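# Pull timber from roller feed onto rack hooks, leave stopped

## Task

A roller feed has been halted with a piece of timber nearly fed through, so only its end is still held between the rollers. Pressing the green button runs the feed and it keeps running until the red button is pressed. Get the timber resting in both hooks of the rack next to the outfeed, and make sure the machine is off at the end.

## Robot and tools

Setup: three identical i2rt Big YAM arms (arm1, arm2, arm3). Each has six revolute joints, a two-finger parallel gripper and a wrist camera mounted on top of the hand that looks toward the fingertips. Reach is about 1.0 m from the joint1 axis. Fixed room cameras: cam_button, cam_end, cam_over, cam_side. Wrist cameras: arm1_cam_wrist, arm2_cam_wrist, arm3_cam_wrist.

Frames: every pose is in one shared scene frame, metres, origin on the floor, +z up. Calibrated feet (base_link; each foot faces its own +x): arm1 at x=-0.162 y=+0.664 z=+0.836, quat_wxyz=(+0.731, +0.006, +0.004, -0.682); arm2 at x=+1.158 y=-0.706 z=+0.735, quat_wxyz=(+0.608, -0.008, +0.001, +0.794); arm3 at x=+1.123 y=+0.470 z=+0.775, quat_wxyz=(+0.679, -0.007, -0.001, -0.734). The "hand" point sits between the finger pads, roughly 1 cm short of the tips; the fingers point along hand +z and open along hand y. Printed hand positions can be off, worse when stretched out.

Joints (absolute radians; done-tolerance in brackets): joint1_rad -2.879..2.879 (±0.045), base yaw, positive is counter-clockwise seen from above, 0 aims along the foot's +x. joint2_rad 0..3.141 (±0.14), shoulder, 0 has the upper arm pointing back about level, increasing lifts it up and over forward. joint3_rad 0..3.019 (±0.09), elbow, 0 is fully folded, increasing opens it. joint4_rad -1.692..1.57 (±0.055), hand pitch, positive tips fingers up. joint5_rad -1.57..1.57 (±0.03), sideways swing, positive to the arm's right. joint6_rad -2.094..2.094 (±0.035), roll, positive clockwise seen from behind the hand. gripper_m 0..0.093 m (±0.003), fingertip gap; roughly 50-64 N per pad.

Tool move: optional keys arm1, arm2, arm3, cameras. Each arm key holds a separate object for that arm only; an arm you omit receives nothing new (but may still be driving to an earlier target). Inside an arm object: "joints" is a dict of absolute targets by the names above; "target" is a 7-number absolute hand pose [x, y, z, qw, qx, qy, qz] in the scene frame (metres, unit quaternion w first), reached along a straight line from the current hand_target; "speed" is that line's top speed in m/s, 0.002..0.5, default 0.25, only allowed with target (rotation limited to twice it in rad/s). When target is used, joints may only contain gripper_m. All motions in one call start together; all hand lines in a call finish together, paced by the slowest. Lines last 0.5 to 10 s (cut off after 10 s); a call never exceeds 15 s. Each control step limits the commanded pose to 100 mm and 20 degrees from the measured hand, then damped IK (position first). Expect centimetre-level misses, lag, and overshoot of speed near full stretch. Paths do not avoid obstacles or other arms. Unknown keys make a call invalid; out-of-range values get it refused, and a refusal stops your remaining move/wait/finished_scene calls in that reply.

cameras: list of names or "all"; omitted/null means all, [] means none.

Tool wait: seconds 0..10, optional cameras; commands nothing, returns state and images.

Tool zoom_image: camera plus region [x0, y0, x1, y1] in pixels of that camera's last full image, top-left origin, at most 504x504. Only cameras included in the latest images can be zoomed. Images are 672x504 for wrist cameras, 504x504 for room cameras.

Tool read_manual: section "licences" only; no motion.

Tool finished_scene: scene = the current scene's integer number. Irreversible; the goal must hold afterwards without help.

Reading results: per-arm joint_positions, Joint velocities (rad/s, gripper m/s; "within noise" means still), joint torques (arm joints only; joints 3 and 4 wrap at ±28 N m; include gravity and offsets), hand and hand_target poses. The "move" line lists each arm sent a motion with "done" or its worst status. "as last shown" marks arms not named in the call, whose status reads "not commanded". "pictures" gives the image order; frames can lag the state slightly. Statuses: off_target (stopped short, may still push); time_out (each joint keeps pushing to a nearby target, listed under on_its_own, where "held at" is the target, not the reading; send the reported position to relax it); not_followed / "joint command not followed" / "pose unreachable" (a self- and arm-collision check withheld it; the arm may keep trying until re-commanded); limit_stop_at_motor_heat after an overheat stop (resend target). Gripper: on a rigid part at full force it reads up to about 0.005 below the part width (some read up to 0.002 wider); empty and shut reads 0.000-0.003. Light grip just under first-contact reading; full force from about 0.005 below it. Open well above the reading to release.

Avoid: the arm never stops on contact and keeps pushing, which heats motors; MOTOR HOT appears at 85 °C and at 100 °C the arm goes limp for 30-60 s or more. Hard presses between arms (including one gripper closing on another's fingers) end the scene; the avoidance check can be late and ignores fingers, gripper housings and cameras meeting. Do not drop the timber, release it while moving, slam or shove hard, or push anything out of the work area. Loose objects may get nudged occasionally. The simulation keeps running while you think, holding the last command.

Each tool is called by a JSON object that holds its "name" and its "arguments", one argument or row to a line.

## Session

{"name": "move", "arguments": {

}}

Scene clock: 0.00 s.
Joint torques (N m): no reading
Heat: arm1: hottest joint2_rad 28 °C; arm2: hottest joint1_rad 26 °C; arm3: hottest joint1_rad 28 °C.
Joint velocities: within noise
arm1.joint_positions: joint1_rad=+0.094 joint2_rad=+0.644 joint3_rad=+1.563 joint4_rad=-1.437 joint5_rad=-0.263 joint6_rad=-0.181 gripper_m=+0.09396
arm1.joint_status: not commanded
arm1.hand: x=-0.0869 y=+0.4653 z=+1.4305 quat_wxyz=(-0.427, -0.443, -0.741, +0.270) (m; scene frame)
arm1.hand_target: x=-0.0874 y=+0.4684 z=+1.4387 quat_wxyz=(-0.433, -0.439, -0.737, +0.277) (m; scene frame)
arm1.hand_status: not commanded
arm2.joint_positions: joint1_rad=+0.318 joint2_rad=+0.337 joint3_rad=+1.587 joint4_rad=-1.564 joint5_rad=+0.060 joint6_rad=+0.055 gripper_m=+0.09396
arm2.joint_status: not commanded
arm2.hand: x=+1.1380 y=-0.6587 z=+1.3411 quat_wxyz=(-0.285, +0.696, -0.420, -0.507) (m; scene frame)
arm2.hand_target: x=+1.1401 y=-0.6620 z=+1.3462 quat_wxyz=(-0.288, +0.692, -0.418, -0.514) (m; scene frame)
arm2.hand_status: not commanded
arm3.joint_positions: joint1_rad=-0.839 joint2_rad=+0.572 joint3_rad=+1.457 joint4_rad=-1.426 joint5_rad=-0.274 joint6_rad=+0.619 gripper_m=+0.09396
arm3.joint_status: not commanded
arm3.hand: x=+1.0077 y=+0.3249 z=+1.3418 quat_wxyz=(-0.390, -0.858, -0.083, +0.325) (m; scene frame)
arm3.hand_target: x=+1.0097 y=+0.3264 z=+1.3520 quat_wxyz=(-0.395, -0.851, -0.084, +0.334) (m; scene frame)
arm3.hand_status: not commanded
pictures: arm1_cam_wrist, arm2_cam_wrist, arm3_cam_wrist, cam_button, cam_end, cam_over, cam_side

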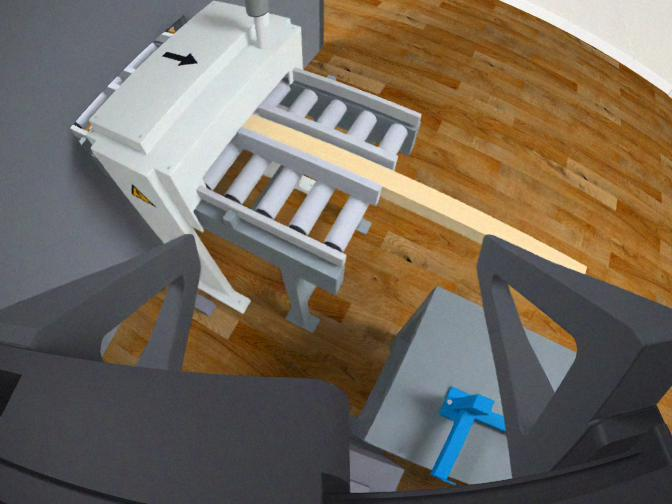

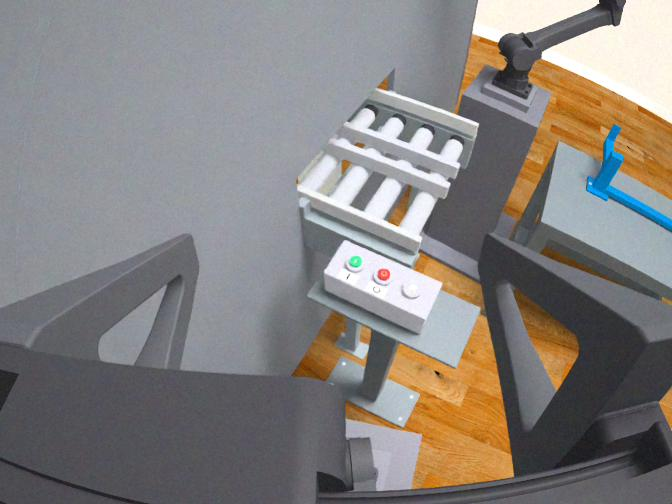

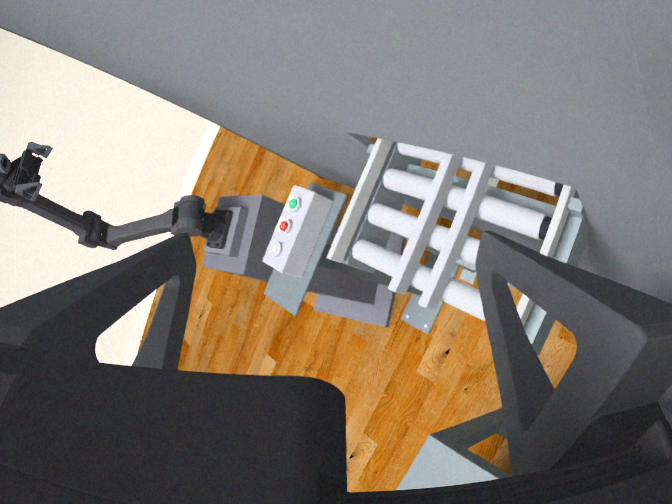

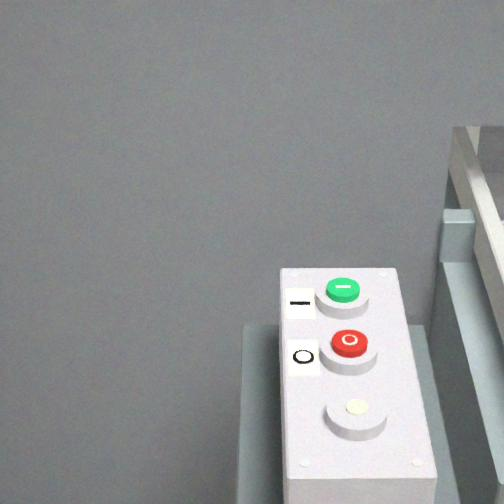

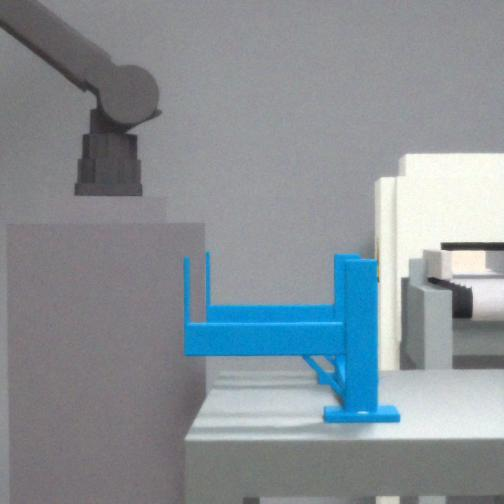

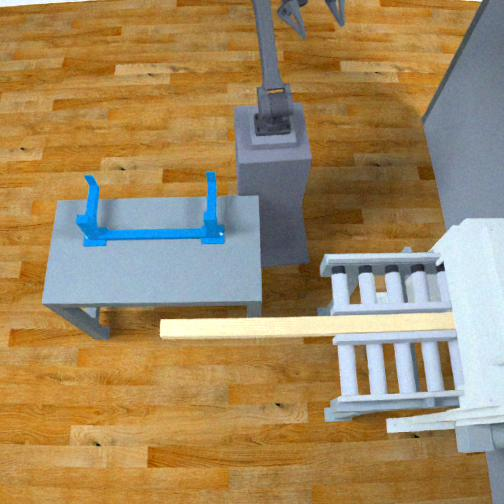

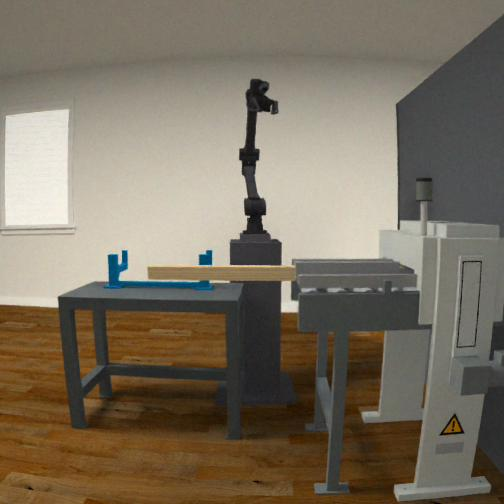

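{"name": "move", "arguments": {
  "arm1": {"target":[-0.22,-0.03,0.92,0,1,0,0]},
  "arm2": {"target":[0.995,-0.345,0.90,0,-0.827,0.562,0],"joints":{"gripper_m":0}}
}}

Scene clock: 5.50 s.
Joint torques (N m): arm1=[0.26 -26.7 13.38 -0.21 -0.01 0.08] | arm2=[0.85 -8.88 11.81 0.49 0.09 0.18] | arm3=[0.56 4.54 6.76 1.94 -0.03 -0.05]
Heat: arm1: hottest joint2_rad 29 °C; arm2: hottest joint1_rad 26 °C; arm3: hottest joint1_rad 28 °C.
move: arm1 off_target; arm2 off_target
Joint velocities: within noise
arm1.joint_positions: joint1_rad=-0.148 joint2_rad=+2.233 joint3_rad=+2.081 joint4_rad=-1.427 joint5_rad=+0.003 joint6_rad=+1.477 gripper_m=+0.09396
arm1.joint_status: not commanded
arm1.hand: x=-0.2160 y=-0.0183 z=+0.9092 quat_wxyz=(+0.012, -1.000, -0.008, +0.000) (m; scene frame)
arm1.hand_target: x=-0.2199 y=-0.0293 z=+0.9199 quat_wxyz=(+0.000, -1.000, +0.000, +0.000) (m; scene frame)
arm1.hand_status: off_target (0.016 m and 1.7 deg from the pose sent, 0.724 m and 127.4 deg at the start)
arm2.joint_positions: joint1_rad=+0.149 joint2_rad=+1.380 joint3_rad=+1.072 joint4_rad=-1.301 joint5_rad=-0.009 joint6_rad=+0.032 gripper_m=+0.00017
arm2.joint_status: all done
arm2.hand: x=+1.0073 y=-0.3640 z=+0.8838 quat_wxyz=(+0.015, +0.827, -0.561, +0.022) (m; scene frame)
arm2.hand_target: x=+0.9954 y=-0.3460 z=+0.9003 quat_wxyz=(+0.000, +0.827, -0.562, +0.000) (m; scene frame)
arm2.hand_status: off_target (0.028 m and 3.0 deg from the pose sent, 0.560 m and 71.4 deg at the start)
arm3: as last shown
pictures: arm1_cam_wrist, arm2_cam_wrist, arm3_cam_wrist, cam_button, cam_end, cam_over, cam_side

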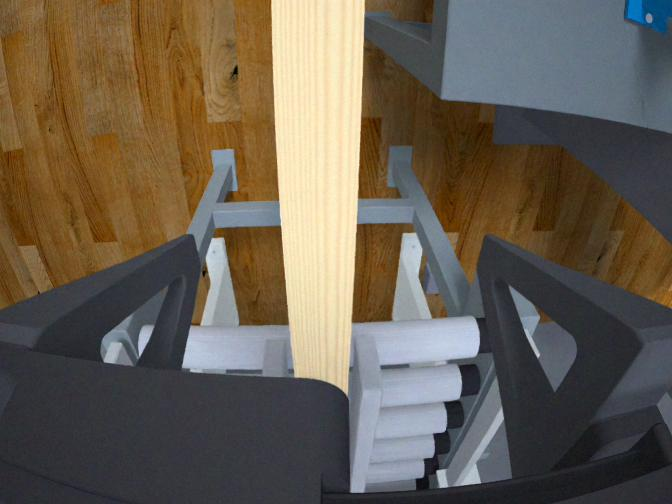

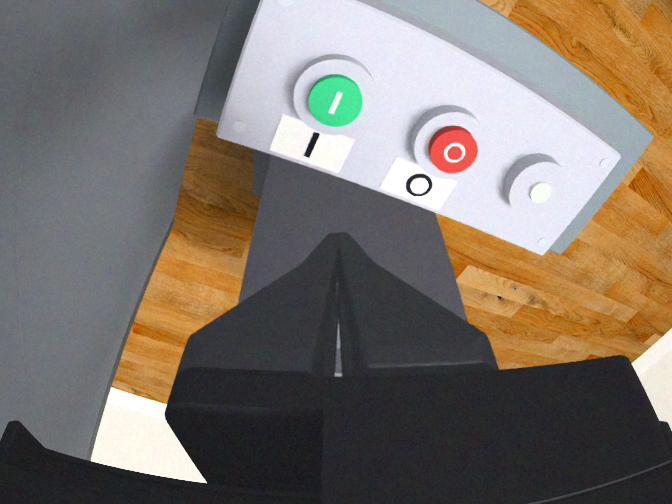

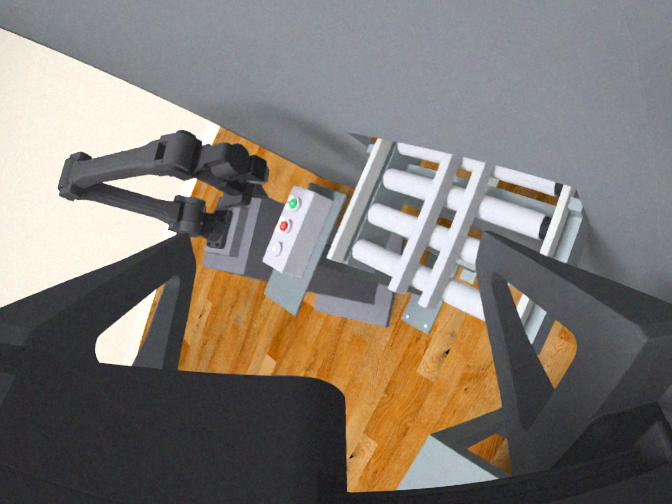

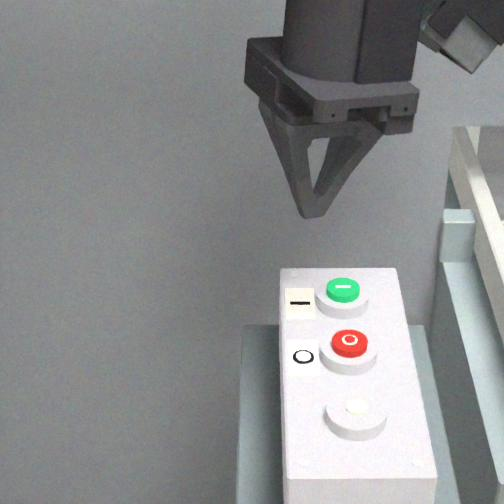

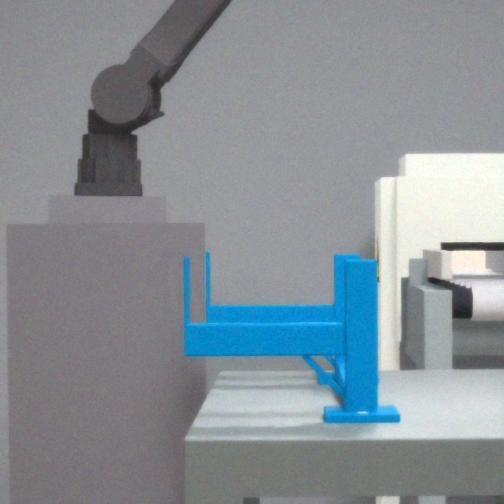

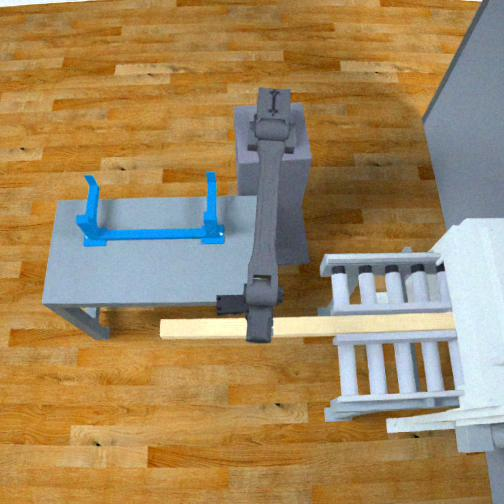

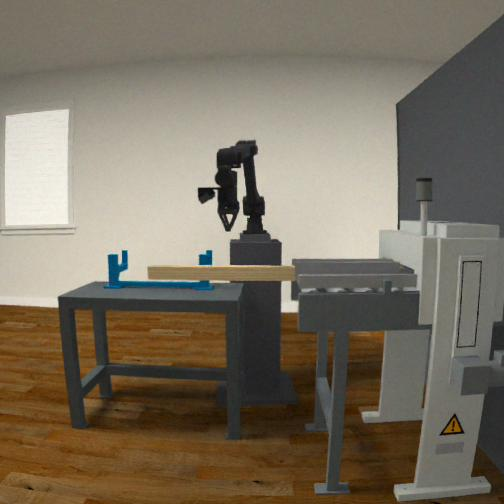

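{"name": "move", "arguments": {
  "arm1": {"target":[-0.145,-0.035,0.855,0,1,0,0]},
  "arm2": {"target":[0.994,-0.333,0.845,0,-0.827,0.562,0]}
}}

{"name": "zoom_image", "arguments": {
  "camera": "cam_side",
  "region": [130, 180, 430, 330]
}}

Scene clock: 7.63 s.
Joint torques (N m): arm1=[0.38 -26.7 8.8 0.77 0.07 0.1] | arm2=[-0.09 -9.29 6.86 0.65 0.09 0.08] | arm3=[0.5 4.48 6.78 1.92 -0.03 -0.05]
Heat: arm1: hottest joint2_rad 29 °C; arm2: hottest joint1_rad 26 °C; arm3: hottest joint1_rad 28 °C.
move: arm1 off_target; arm2 done
Joint velocities: within noise
arm1.joint_positions: joint1_rad=-0.041 joint2_rad=+2.283 joint3_rad=+2.057 joint4_rad=-1.323 joint5_rad=+0.003 joint6_rad=+1.585 gripper_m=+0.09396
arm1.joint_status: not commanded
arm1.hand: x=-0.1428 y=-0.0343 z=+0.8671 quat_wxyz=(-0.004, -1.000, -0.007, +0.000) (m; scene frame)
arm1.hand_target: x=-0.1449 y=-0.0348 z=+0.8551 quat_wxyz=(+0.000, -1.000, +0.000, +0.000) (m; scene frame)
arm1.hand_status: off_target (0.012 m and 0.9 deg from the pose sent, 0.091 m and 1.7 deg at the start)
arm2.joint_positions: joint1_rad=+0.149 joint2_rad=+1.459 joint3_rad=+1.072 joint4_rad=-1.155 joint5_rad=-0.008 joint6_rad=+0.033 gripper_m=+0.00017
arm2.joint_status: not commanded
arm2.hand: x=+0.9931 y=-0.3308 z=+0.8540 quat_wxyz=(-0.003, +0.828, -0.561, -0.007) (m; scene frame)
arm2.hand_target: x=+0.9940 y=-0.3331 z=+0.8452 quat_wxyz=(+0.000, +0.827, -0.562, +0.000) (m; scene frame)
arm2.hand_status: done (0.009 m and 0.8 deg from the pose sent, 0.051 m and 3.0 deg at the start)
arm3: as last shown
pictures: arm1_cam_wrist, arm2_cam_wrist, arm3_cam_wrist, cam_button, cam_end, cam_over, cam_side

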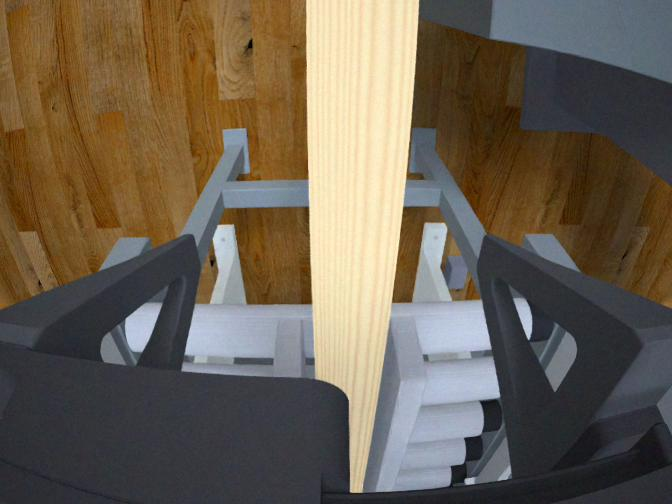

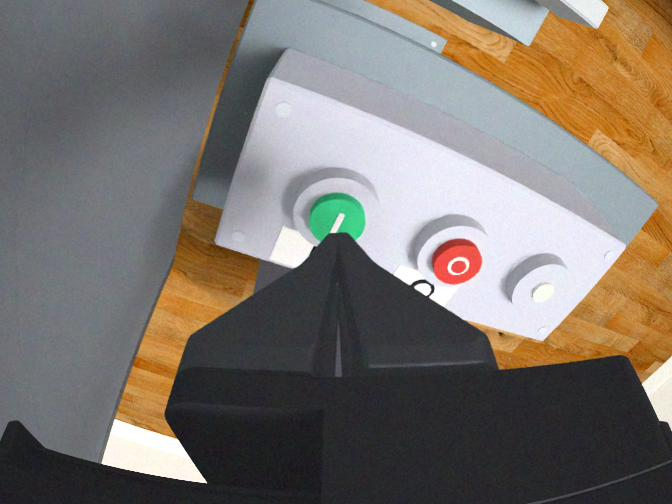

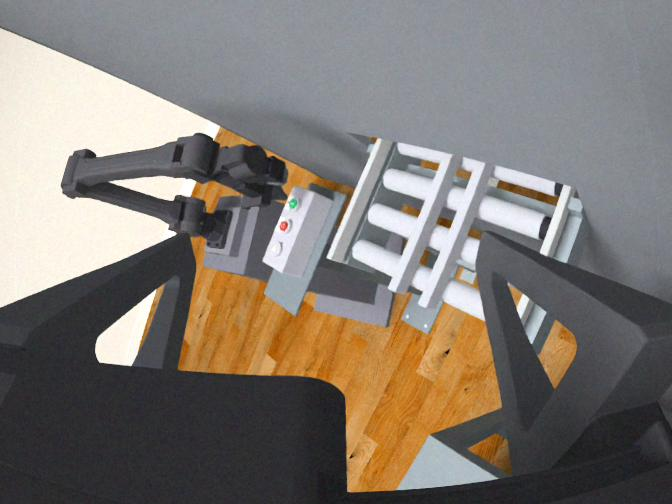

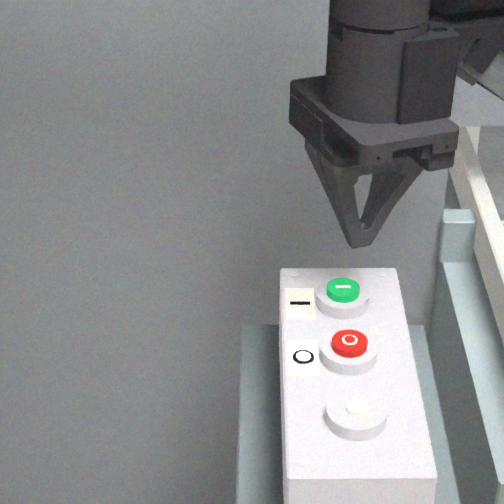

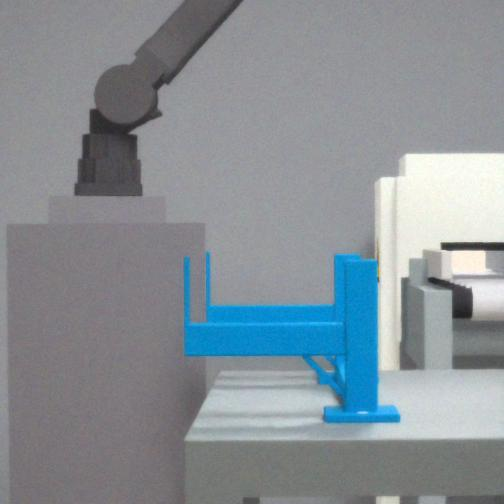

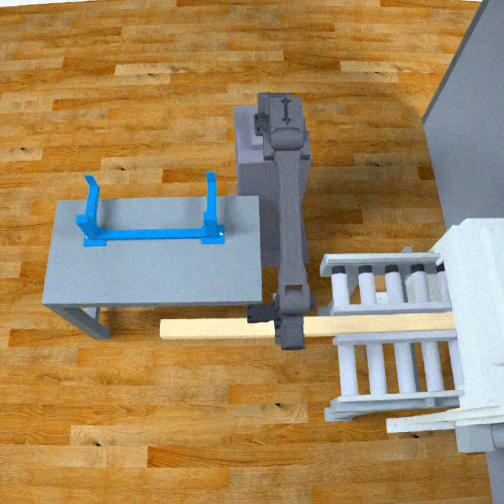

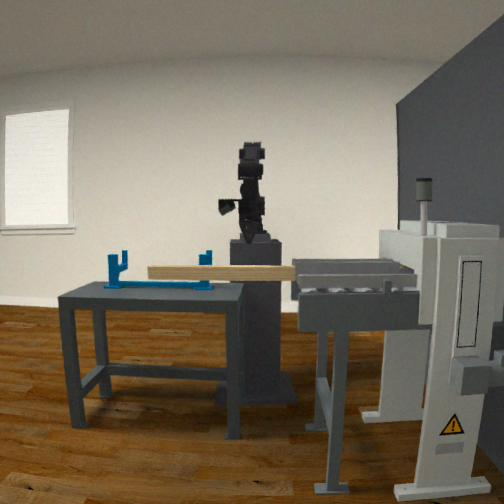

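Scaled by 1.680 from the camera's 504x504 image, which has a finer 720x720 frame.

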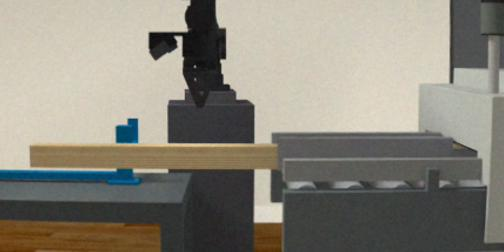

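{"name": "move", "arguments": {
  "arm1": {"target":[-0.137,-0.025,0.795,0,1,0,0]},
  "cameras": ["arm1_cam_wrist","cam_side","cam_over"]
}}

{"name": "zoom_image", "arguments": {
  "camera": "cam_side",
  "region": [130, 180, 430, 330]
}}

Scene clock: 8.83 s.
Joint torques (N m): arm1=[1.32 -25.82 8.05 1.17 0.07 0.14] | arm2=[-0.03 -9.29 6.82 0.66 0.1 0.09] | arm3=[0.5 4.54 6.76 1.92 -0.03 -0.05]
Heat: arm1: hottest joint2_rad 29 °C; arm2: hottest joint1_rad 26 °C; arm3: hottest joint1_rad 28 °C.
move: arm1 off_target
Joint velocities: within noise
arm1.joint_positions: joint1_rad=-0.041 joint2_rad=+2.315 joint3_rad=+1.954 joint4_rad=-1.186 joint5_rad=+0.003 joint6_rad=+1.597 gripper_m=+0.09396
arm1.joint_status: not commanded
arm1.hand: x=-0.1429 y=-0.0264 z=+0.8081 quat_wxyz=(-0.004, -1.000, -0.001, +0.000) (m; scene frame)
arm1.hand_target: x=-0.1371 y=-0.0247 z=+0.7952 quat_wxyz=(+0.000, -1.000, +0.000, +0.000) (m; scene frame)
arm1.hand_status: off_target (0.014 m and 0.5 deg from the pose sent, 0.073 m and 0.9 deg at the start)
arm2, arm3: as last shown
pictures: arm1_cam_wrist, cam_over, cam_side

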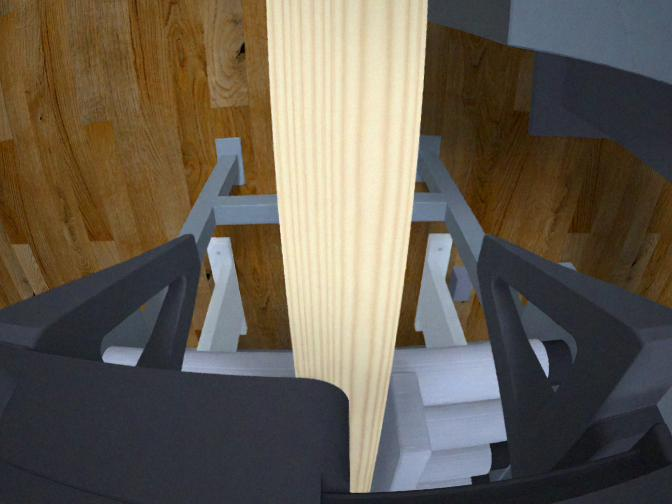

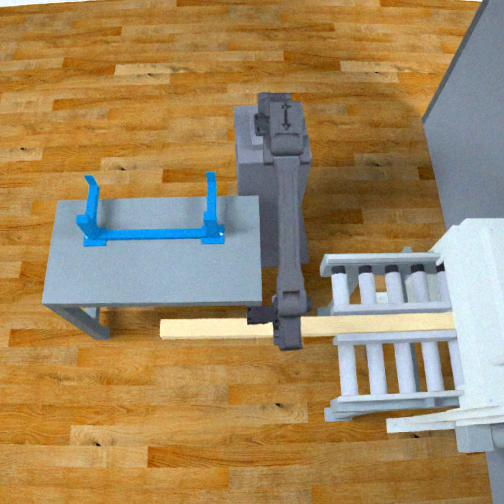

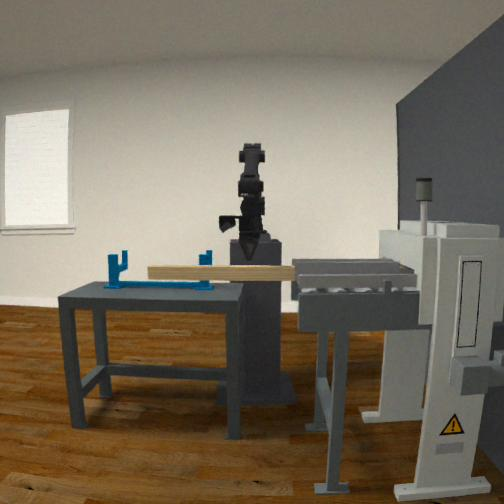

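Scaled by 1.680 from the camera's 504x504 image, which has a finer 720x720 frame.

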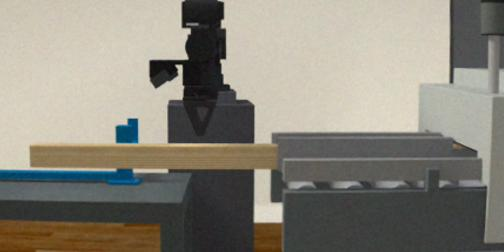

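{"name": "move", "arguments": {
  "arm1": {"target":[-0.08,-0.023,0.742,0,1,0,0]},
  "cameras": ["arm1_cam_wrist","cam_side","cam_over"]
}}

{"name": "zoom_image", "arguments": {
  "camera": "cam_side",
  "region": [130, 180, 430, 330]
}}

Scene clock: 10.43 s.
Joint torques (N m): arm1=[0.26 -27.75 8.72 0.55 0.09 0.14] | arm2=[0.15 -9.47 6.84 0.69 0.11 0.07] | arm3=[0.5 4.48 6.76 1.92 -0.03 -0.05]
Heat: arm1: hottest joint2_rad 30 °C; arm2: hottest joint1_rad 26 °C; arm3: hottest joint1_rad 28 °C.
move: arm1 done
Joint velocities: within noise
arm1.joint_positions: joint1_rad=+0.055 joint2_rad=+2.396 joint3_rad=+1.939 joint4_rad=-1.101 joint5_rad=+0.004 joint6_rad=+1.679 gripper_m=+0.09396
arm1.joint_status: not commanded
arm1.hand: x=-0.0766 y=-0.0210 z=+0.7492 quat_wxyz=(+0.001, -1.000, -0.008, +0.000) (m; scene frame)
arm1.hand_target: x=-0.0801 y=-0.0229 z=+0.7420 quat_wxyz=(+0.000, -1.000, +0.000, +0.000) (m; scene frame)
arm1.hand_status: done (0.008 m and 0.9 deg from the pose sent, 0.091 m and 0.5 deg at the start)
arm2, arm3: as last shown
pictures: arm1_cam_wrist, cam_over, cam_side

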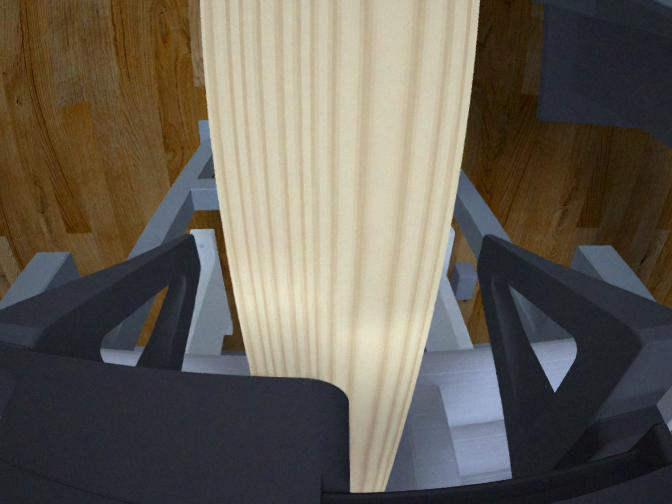

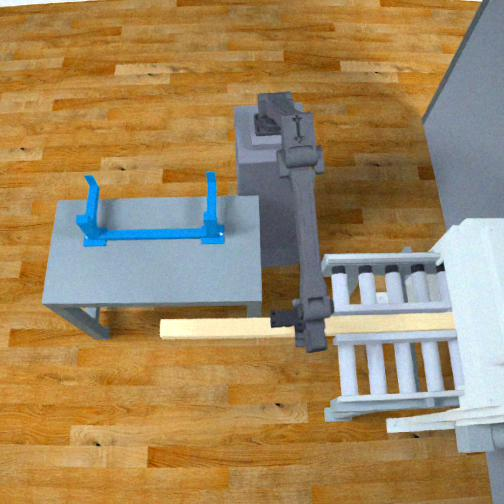

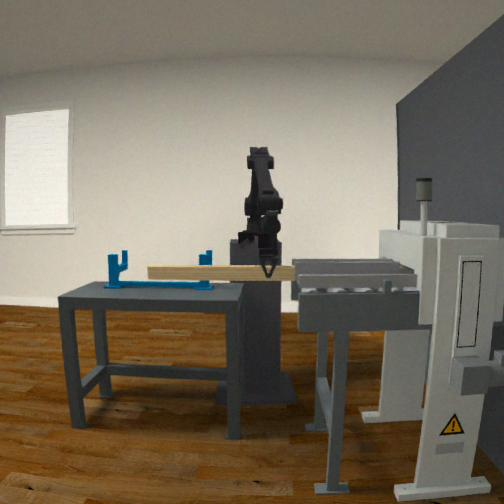

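Scaled by 1.680 from the camera's 504x504 image, which has a finer 720x720 frame.

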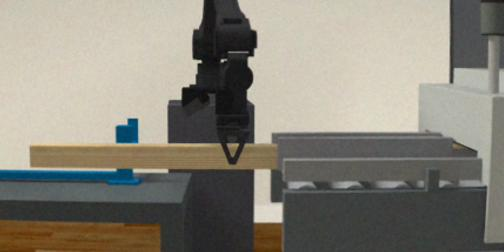

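{"name": "move", "arguments": {
  "arm1": {"joints":{"gripper_m":0.03}},
  "arm2": {"target":[0.993,-0.334,0.823,0,-0.827,0.562,0],"speed":0.1}
}}

Scene clock: 11.63 s.
Joint torques (N m): arm1=[1.08 -26.93 8.47 0.68 0.08 0.05] | arm2=[0.5 -9.47 6.78 0.77 0.08 0.11] | arm3=[0.5 4.54 6.76 1.94 -0.03 -0.05]
Heat: arm1: hottest joint2_rad 30 °C; arm2: hottest joint1_rad 26 °C; arm3: hottest joint1_rad 28 °C.
move: arm1 off_target; arm2 off_target
Joint velocities: within noise
arm1.joint_positions: joint1_rad=+0.055 joint2_rad=+2.396 joint3_rad=+1.939 joint4_rad=-1.097 joint5_rad=+0.004 joint6_rad=+1.683 gripper_m=+0.04993
arm1.joint_status: gripper_m off_target (ended at +0.04995, target +0.03000)
arm1.hand: x=-0.0765 y=-0.0219 z=+0.7492 quat_wxyz=(-0.001, -1.000, -0.006, +0.000) (m; scene frame)
arm1.hand_target: x=-0.0801 y=-0.0228 z=+0.7420 quat_wxyz=(+0.000, -1.000, +0.000, +0.000) (m; scene frame)
arm1.hand_status: not commanded
arm2.joint_positions: joint1_rad=+0.149 joint2_rad=+1.477 joint3_rad=+1.037 joint4_rad=-1.094 joint5_rad=-0.008 joint6_rad=+0.033 gripper_m=+0.00017
arm2.joint_status: not commanded
arm2.hand: x=+0.9931 y=-0.3305 z=+0.8345 quat_wxyz=(-0.005, +0.828, -0.561, -0.009) (m; scene frame)
arm2.hand_target: x=+0.9931 y=-0.3341 z=+0.8232 quat_wxyz=(+0.000, +0.827, -0.562, +0.000) (m; scene frame)
arm2.hand_status: off_target (0.012 m and 1.2 deg from the pose sent, 0.031 m and 0.8 deg at the start)
arm3: as last shown
pictures: arm1_cam_wrist, arm2_cam_wrist, arm3_cam_wrist, cam_button, cam_end, cam_over, cam_side

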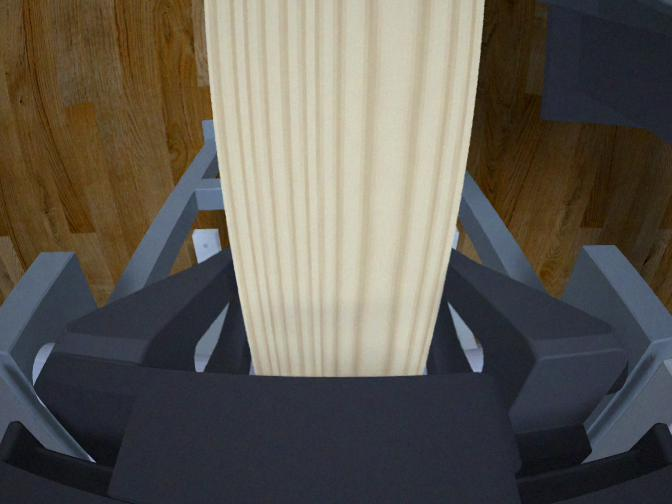

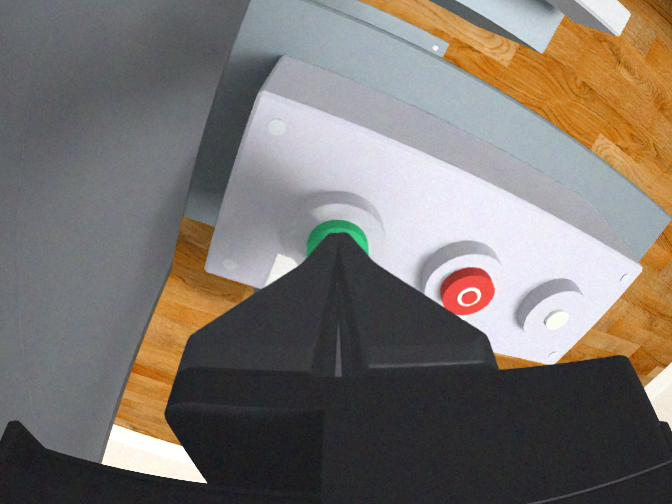

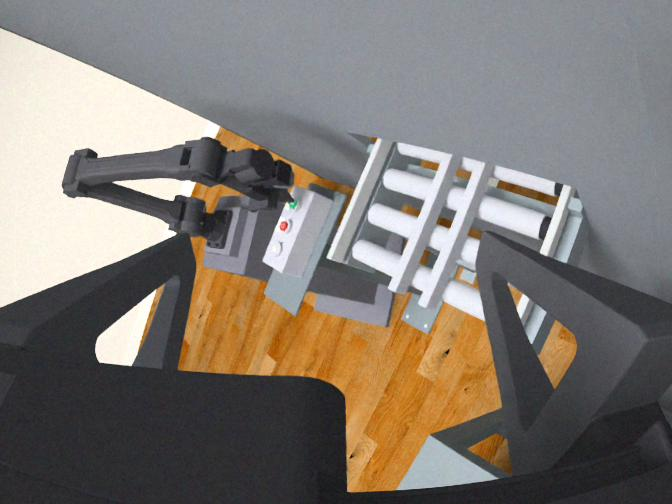

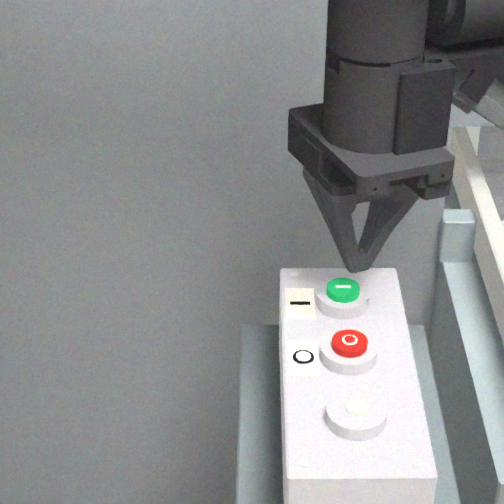

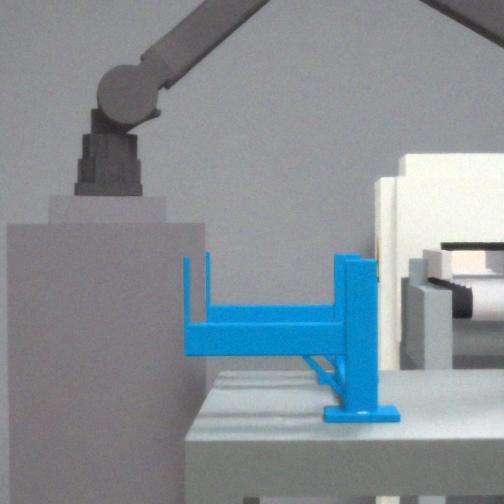

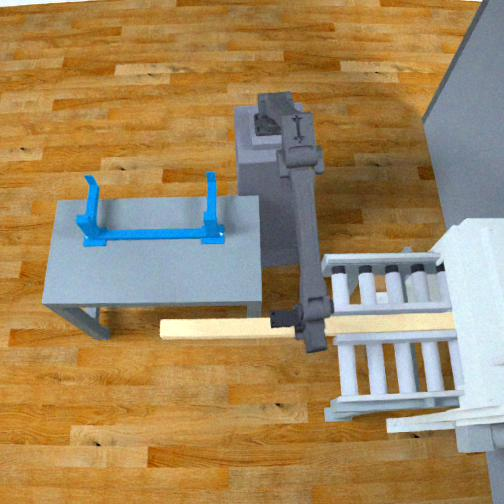

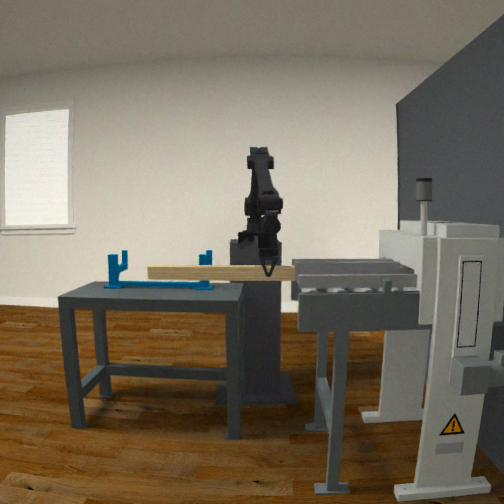

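{"name": "move", "arguments": {
  "arm1": {"target":[-0.23,-0.023,0.76,0,1,0,0],"speed":0.1},
  "arm2": {"target":[0.996,-0.342,0.79,0,-0.827,0.562,0]}
}}

Scene clock: 14.93 s.
Joint torques (N m): arm1=[2.26 -32.09 9.99 -0.18 0.44 -0.13] | arm2=[0.38 -7.24 4.52 1.69 0.09 0.11] | arm3=[0.5 4.48 6.78 1.92 -0.03 -0.05]
Heat: arm1: hottest joint2_rad 32 °C; arm2: hottest joint1_rad 26 °C; arm3: hottest joint1_rad 28 °C.
move: arm1 off_target; arm2 off_target
Joint velocities: within noise
arm1.joint_positions: joint1_rad=-0.177 joint2_rad=+2.418 joint3_rad=+1.912 joint4_rad=-1.099 joint5_rad=-0.008 joint6_rad=+1.485 gripper_m=+0.04985
arm1.joint_status: not commanded
arm1.hand: x=-0.2328 y=-0.0064 z=+0.7253 quat_wxyz=(+0.025, -1.000, +0.010, -0.006) (m; scene frame)
arm1.hand_target: x=-0.2298 y=-0.0222 z=+0.7598 quat_wxyz=(+0.000, -1.000, +0.000, +0.000) (m; scene frame)
arm1.hand_status: off_target (0.039 m and 3.1 deg from the pose sent, 0.154 m and 0.7 deg at the start; pose on its path clipped on 20 of 94 steps)
arm2.joint_positions: joint1_rad=+0.149 joint2_rad=+1.482 joint3_rad=+0.992 joint4_rad=-1.024 joint5_rad=-0.008 joint6_rad=+0.033 gripper_m=+0.00017
arm2.joint_status: not commanded
arm2.hand: x=+0.9940 y=-0.3323 z=+0.8177 quat_wxyz=(-0.010, +0.827, -0.561, -0.018) (m; scene frame)
arm2.hand_target: x=+0.9966 y=-0.3431 z=+0.7916 quat_wxyz=(+0.000, +0.827, -0.562, +0.000) (m; scene frame)
arm2.hand_status: off_target (0.029 m and 2.4 deg from the pose sent, 0.046 m and 1.2 deg at the start)
arm3: as last shown
pictures: arm1_cam_wrist, arm2_cam_wrist, arm3_cam_wrist, cam_button, cam_end, cam_over, cam_side

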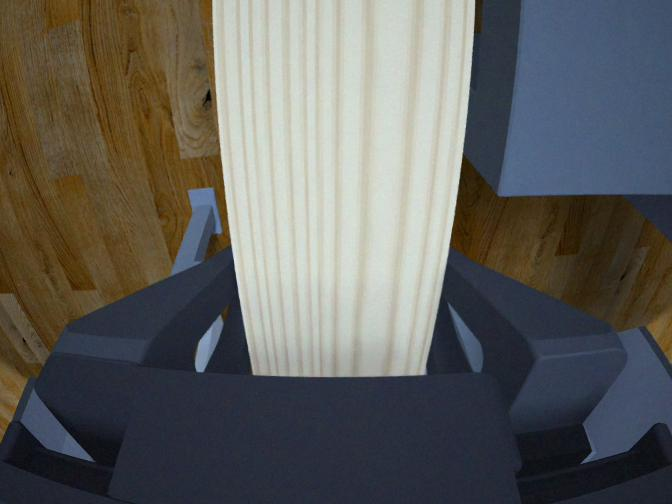

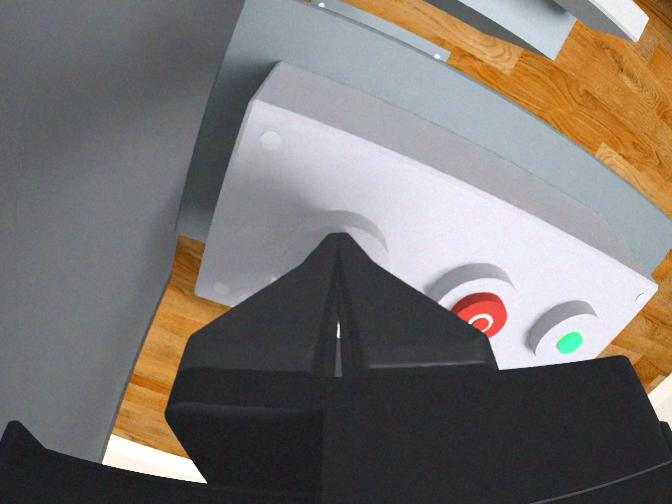

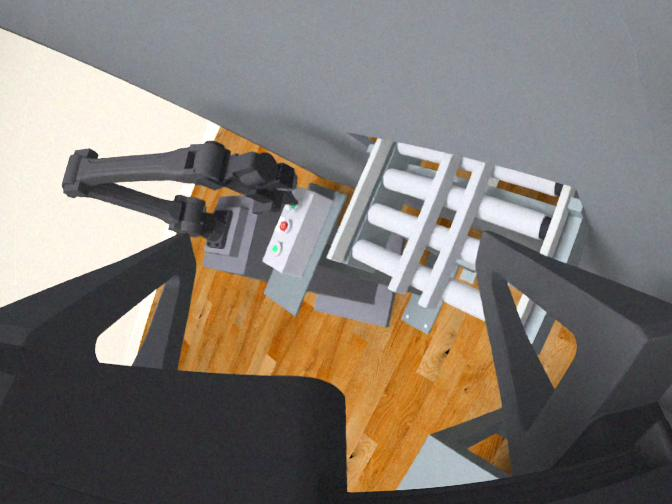

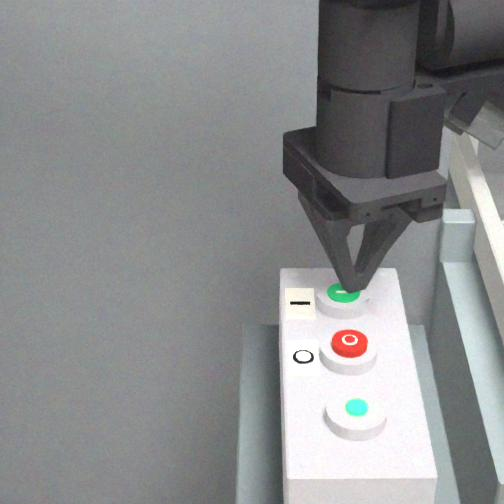

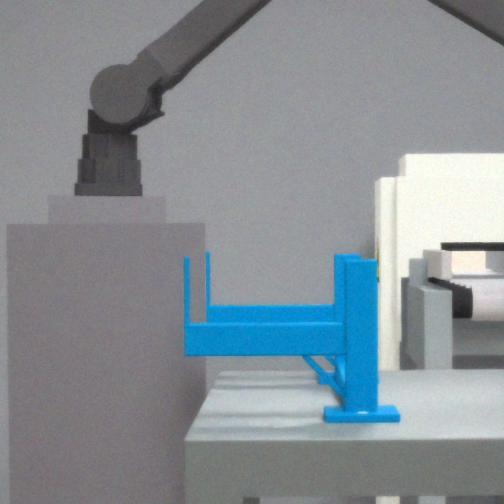

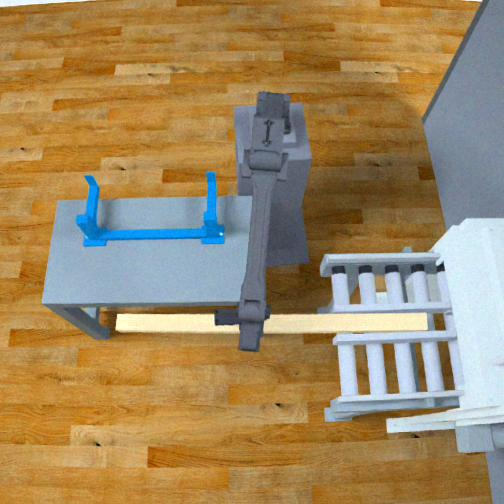

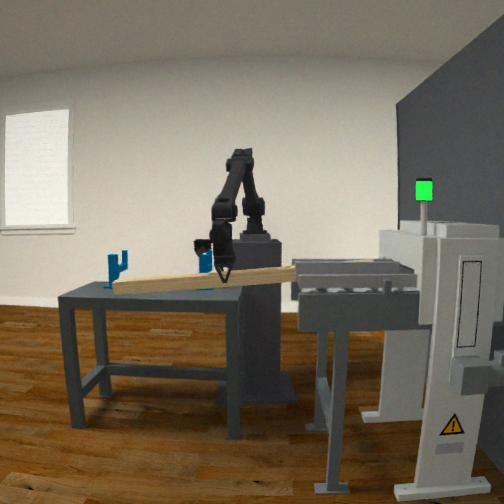

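{"name": "move", "arguments": {
  "arm1": {"target":[-0.23,-0.023,0.9,0,1,0,0],"speed":0.1},
  "arm2": {"target":[1.03,-0.335,0.86,0,-0.827,0.562,0]}
}}

Scene clock: 17.07 s.
Joint torques (N m): arm1=[1.26 -35.02 14.41 -2.37 -0.17 -0.59] | arm2=[-1.08 -10.64 11.23 -0.1 0.07 -0.08] | arm3=[0.5 4.54 6.76 1.92 -0.03 -0.05]
Heat: arm1: hottest joint2_rad 33 °C; arm2: hottest joint1_rad 26 °C; arm3: hottest joint1_rad 28 °C.
move: arm1 off_target; arm2 off_target
Joint velocities: within noise
arm1.joint_positions: joint1_rad=-0.176 joint2_rad=+2.310 joint3_rad=+1.965 joint4_rad=-1.297 joint5_rad=+0.010 joint6_rad=+1.524 gripper_m=+0.04985
arm1.joint_status: not commanded
arm1.hand: x=-0.2348 y=-0.0007 z=+0.8166 quat_wxyz=(+0.043, -0.999, +0.030, +0.002) (m; scene frame)
arm1.hand_target: x=-0.2299 y=-0.0192 z=+0.8974 quat_wxyz=(-0.002, -1.000, +0.000, +0.001) (m; scene frame)
arm1.hand_status: off_target (0.086 m and 6.0 deg from the pose sent, 0.176 m and 3.1 deg at the start; pose on its path clipped on 2 of 60 steps)
arm2.joint_positions: joint1_rad=+0.076 joint2_rad=+1.429 joint3_rad=+0.991 joint4_rad=-1.175 joint5_rad=-0.008 joint6_rad=-0.035 gripper_m=+0.00017
arm2.joint_status: not commanded
arm2.hand: x=+1.0333 y=-0.3548 z=+0.8374 quat_wxyz=(+0.017, +0.826, -0.564, +0.023) (m; scene frame)
arm2.hand_target: x=+1.0303 y=-0.3360 z=+0.8601 quat_wxyz=(+0.000, +0.827, -0.562, +0.000) (m; scene frame)
arm2.hand_status: off_target (0.030 m and 3.3 deg from the pose sent, 0.056 m and 2.4 deg at the start)
arm3: as last shown
pictures: arm1_cam_wrist, arm2_cam_wrist, arm3_cam_wrist, cam_button, cam_end, cam_over, cam_side

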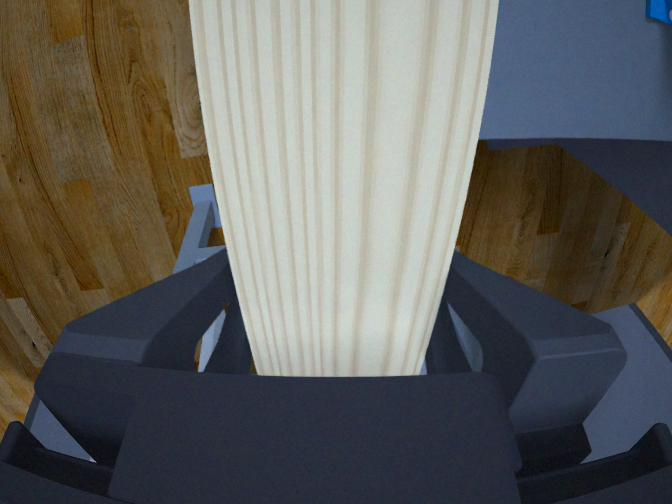

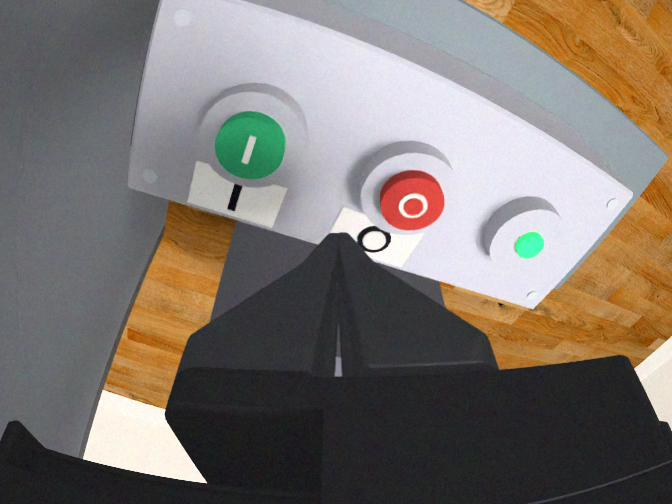

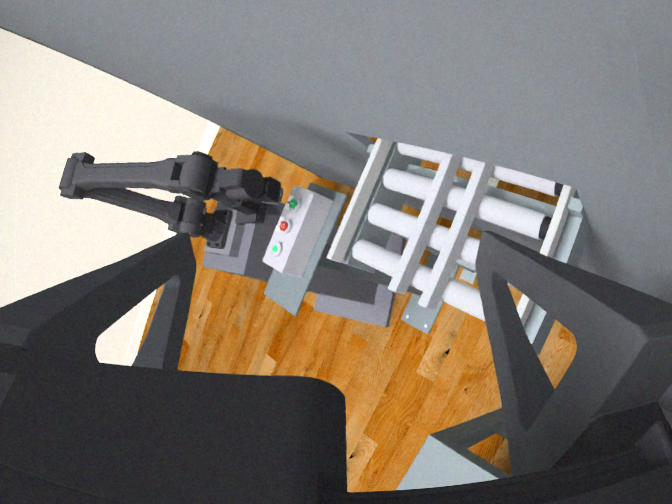

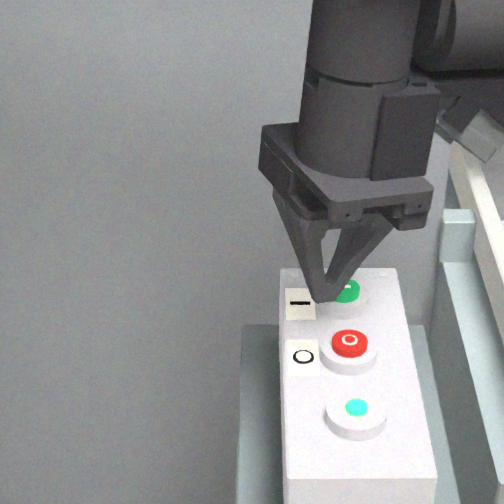

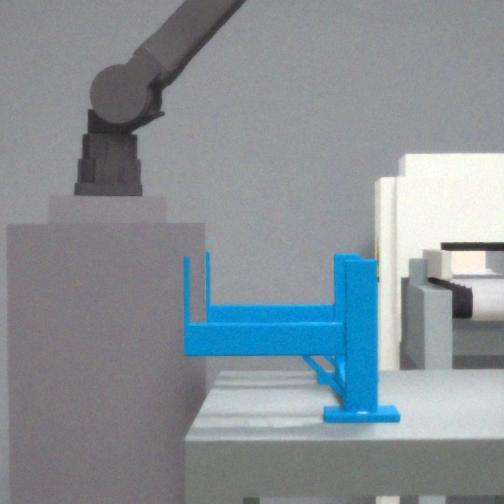

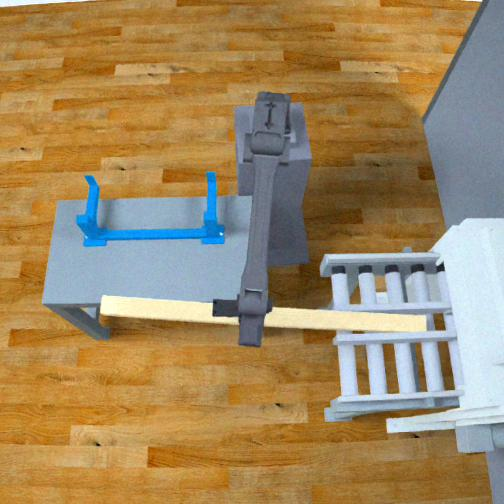

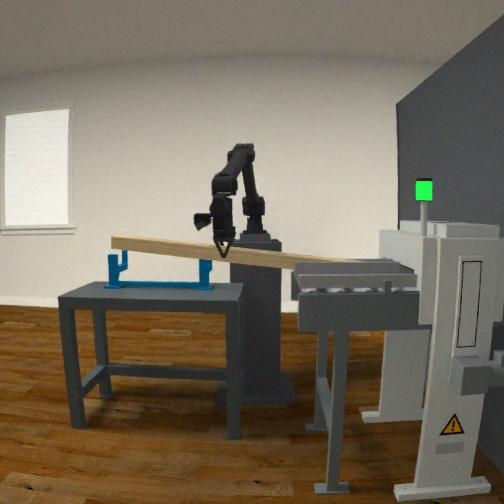

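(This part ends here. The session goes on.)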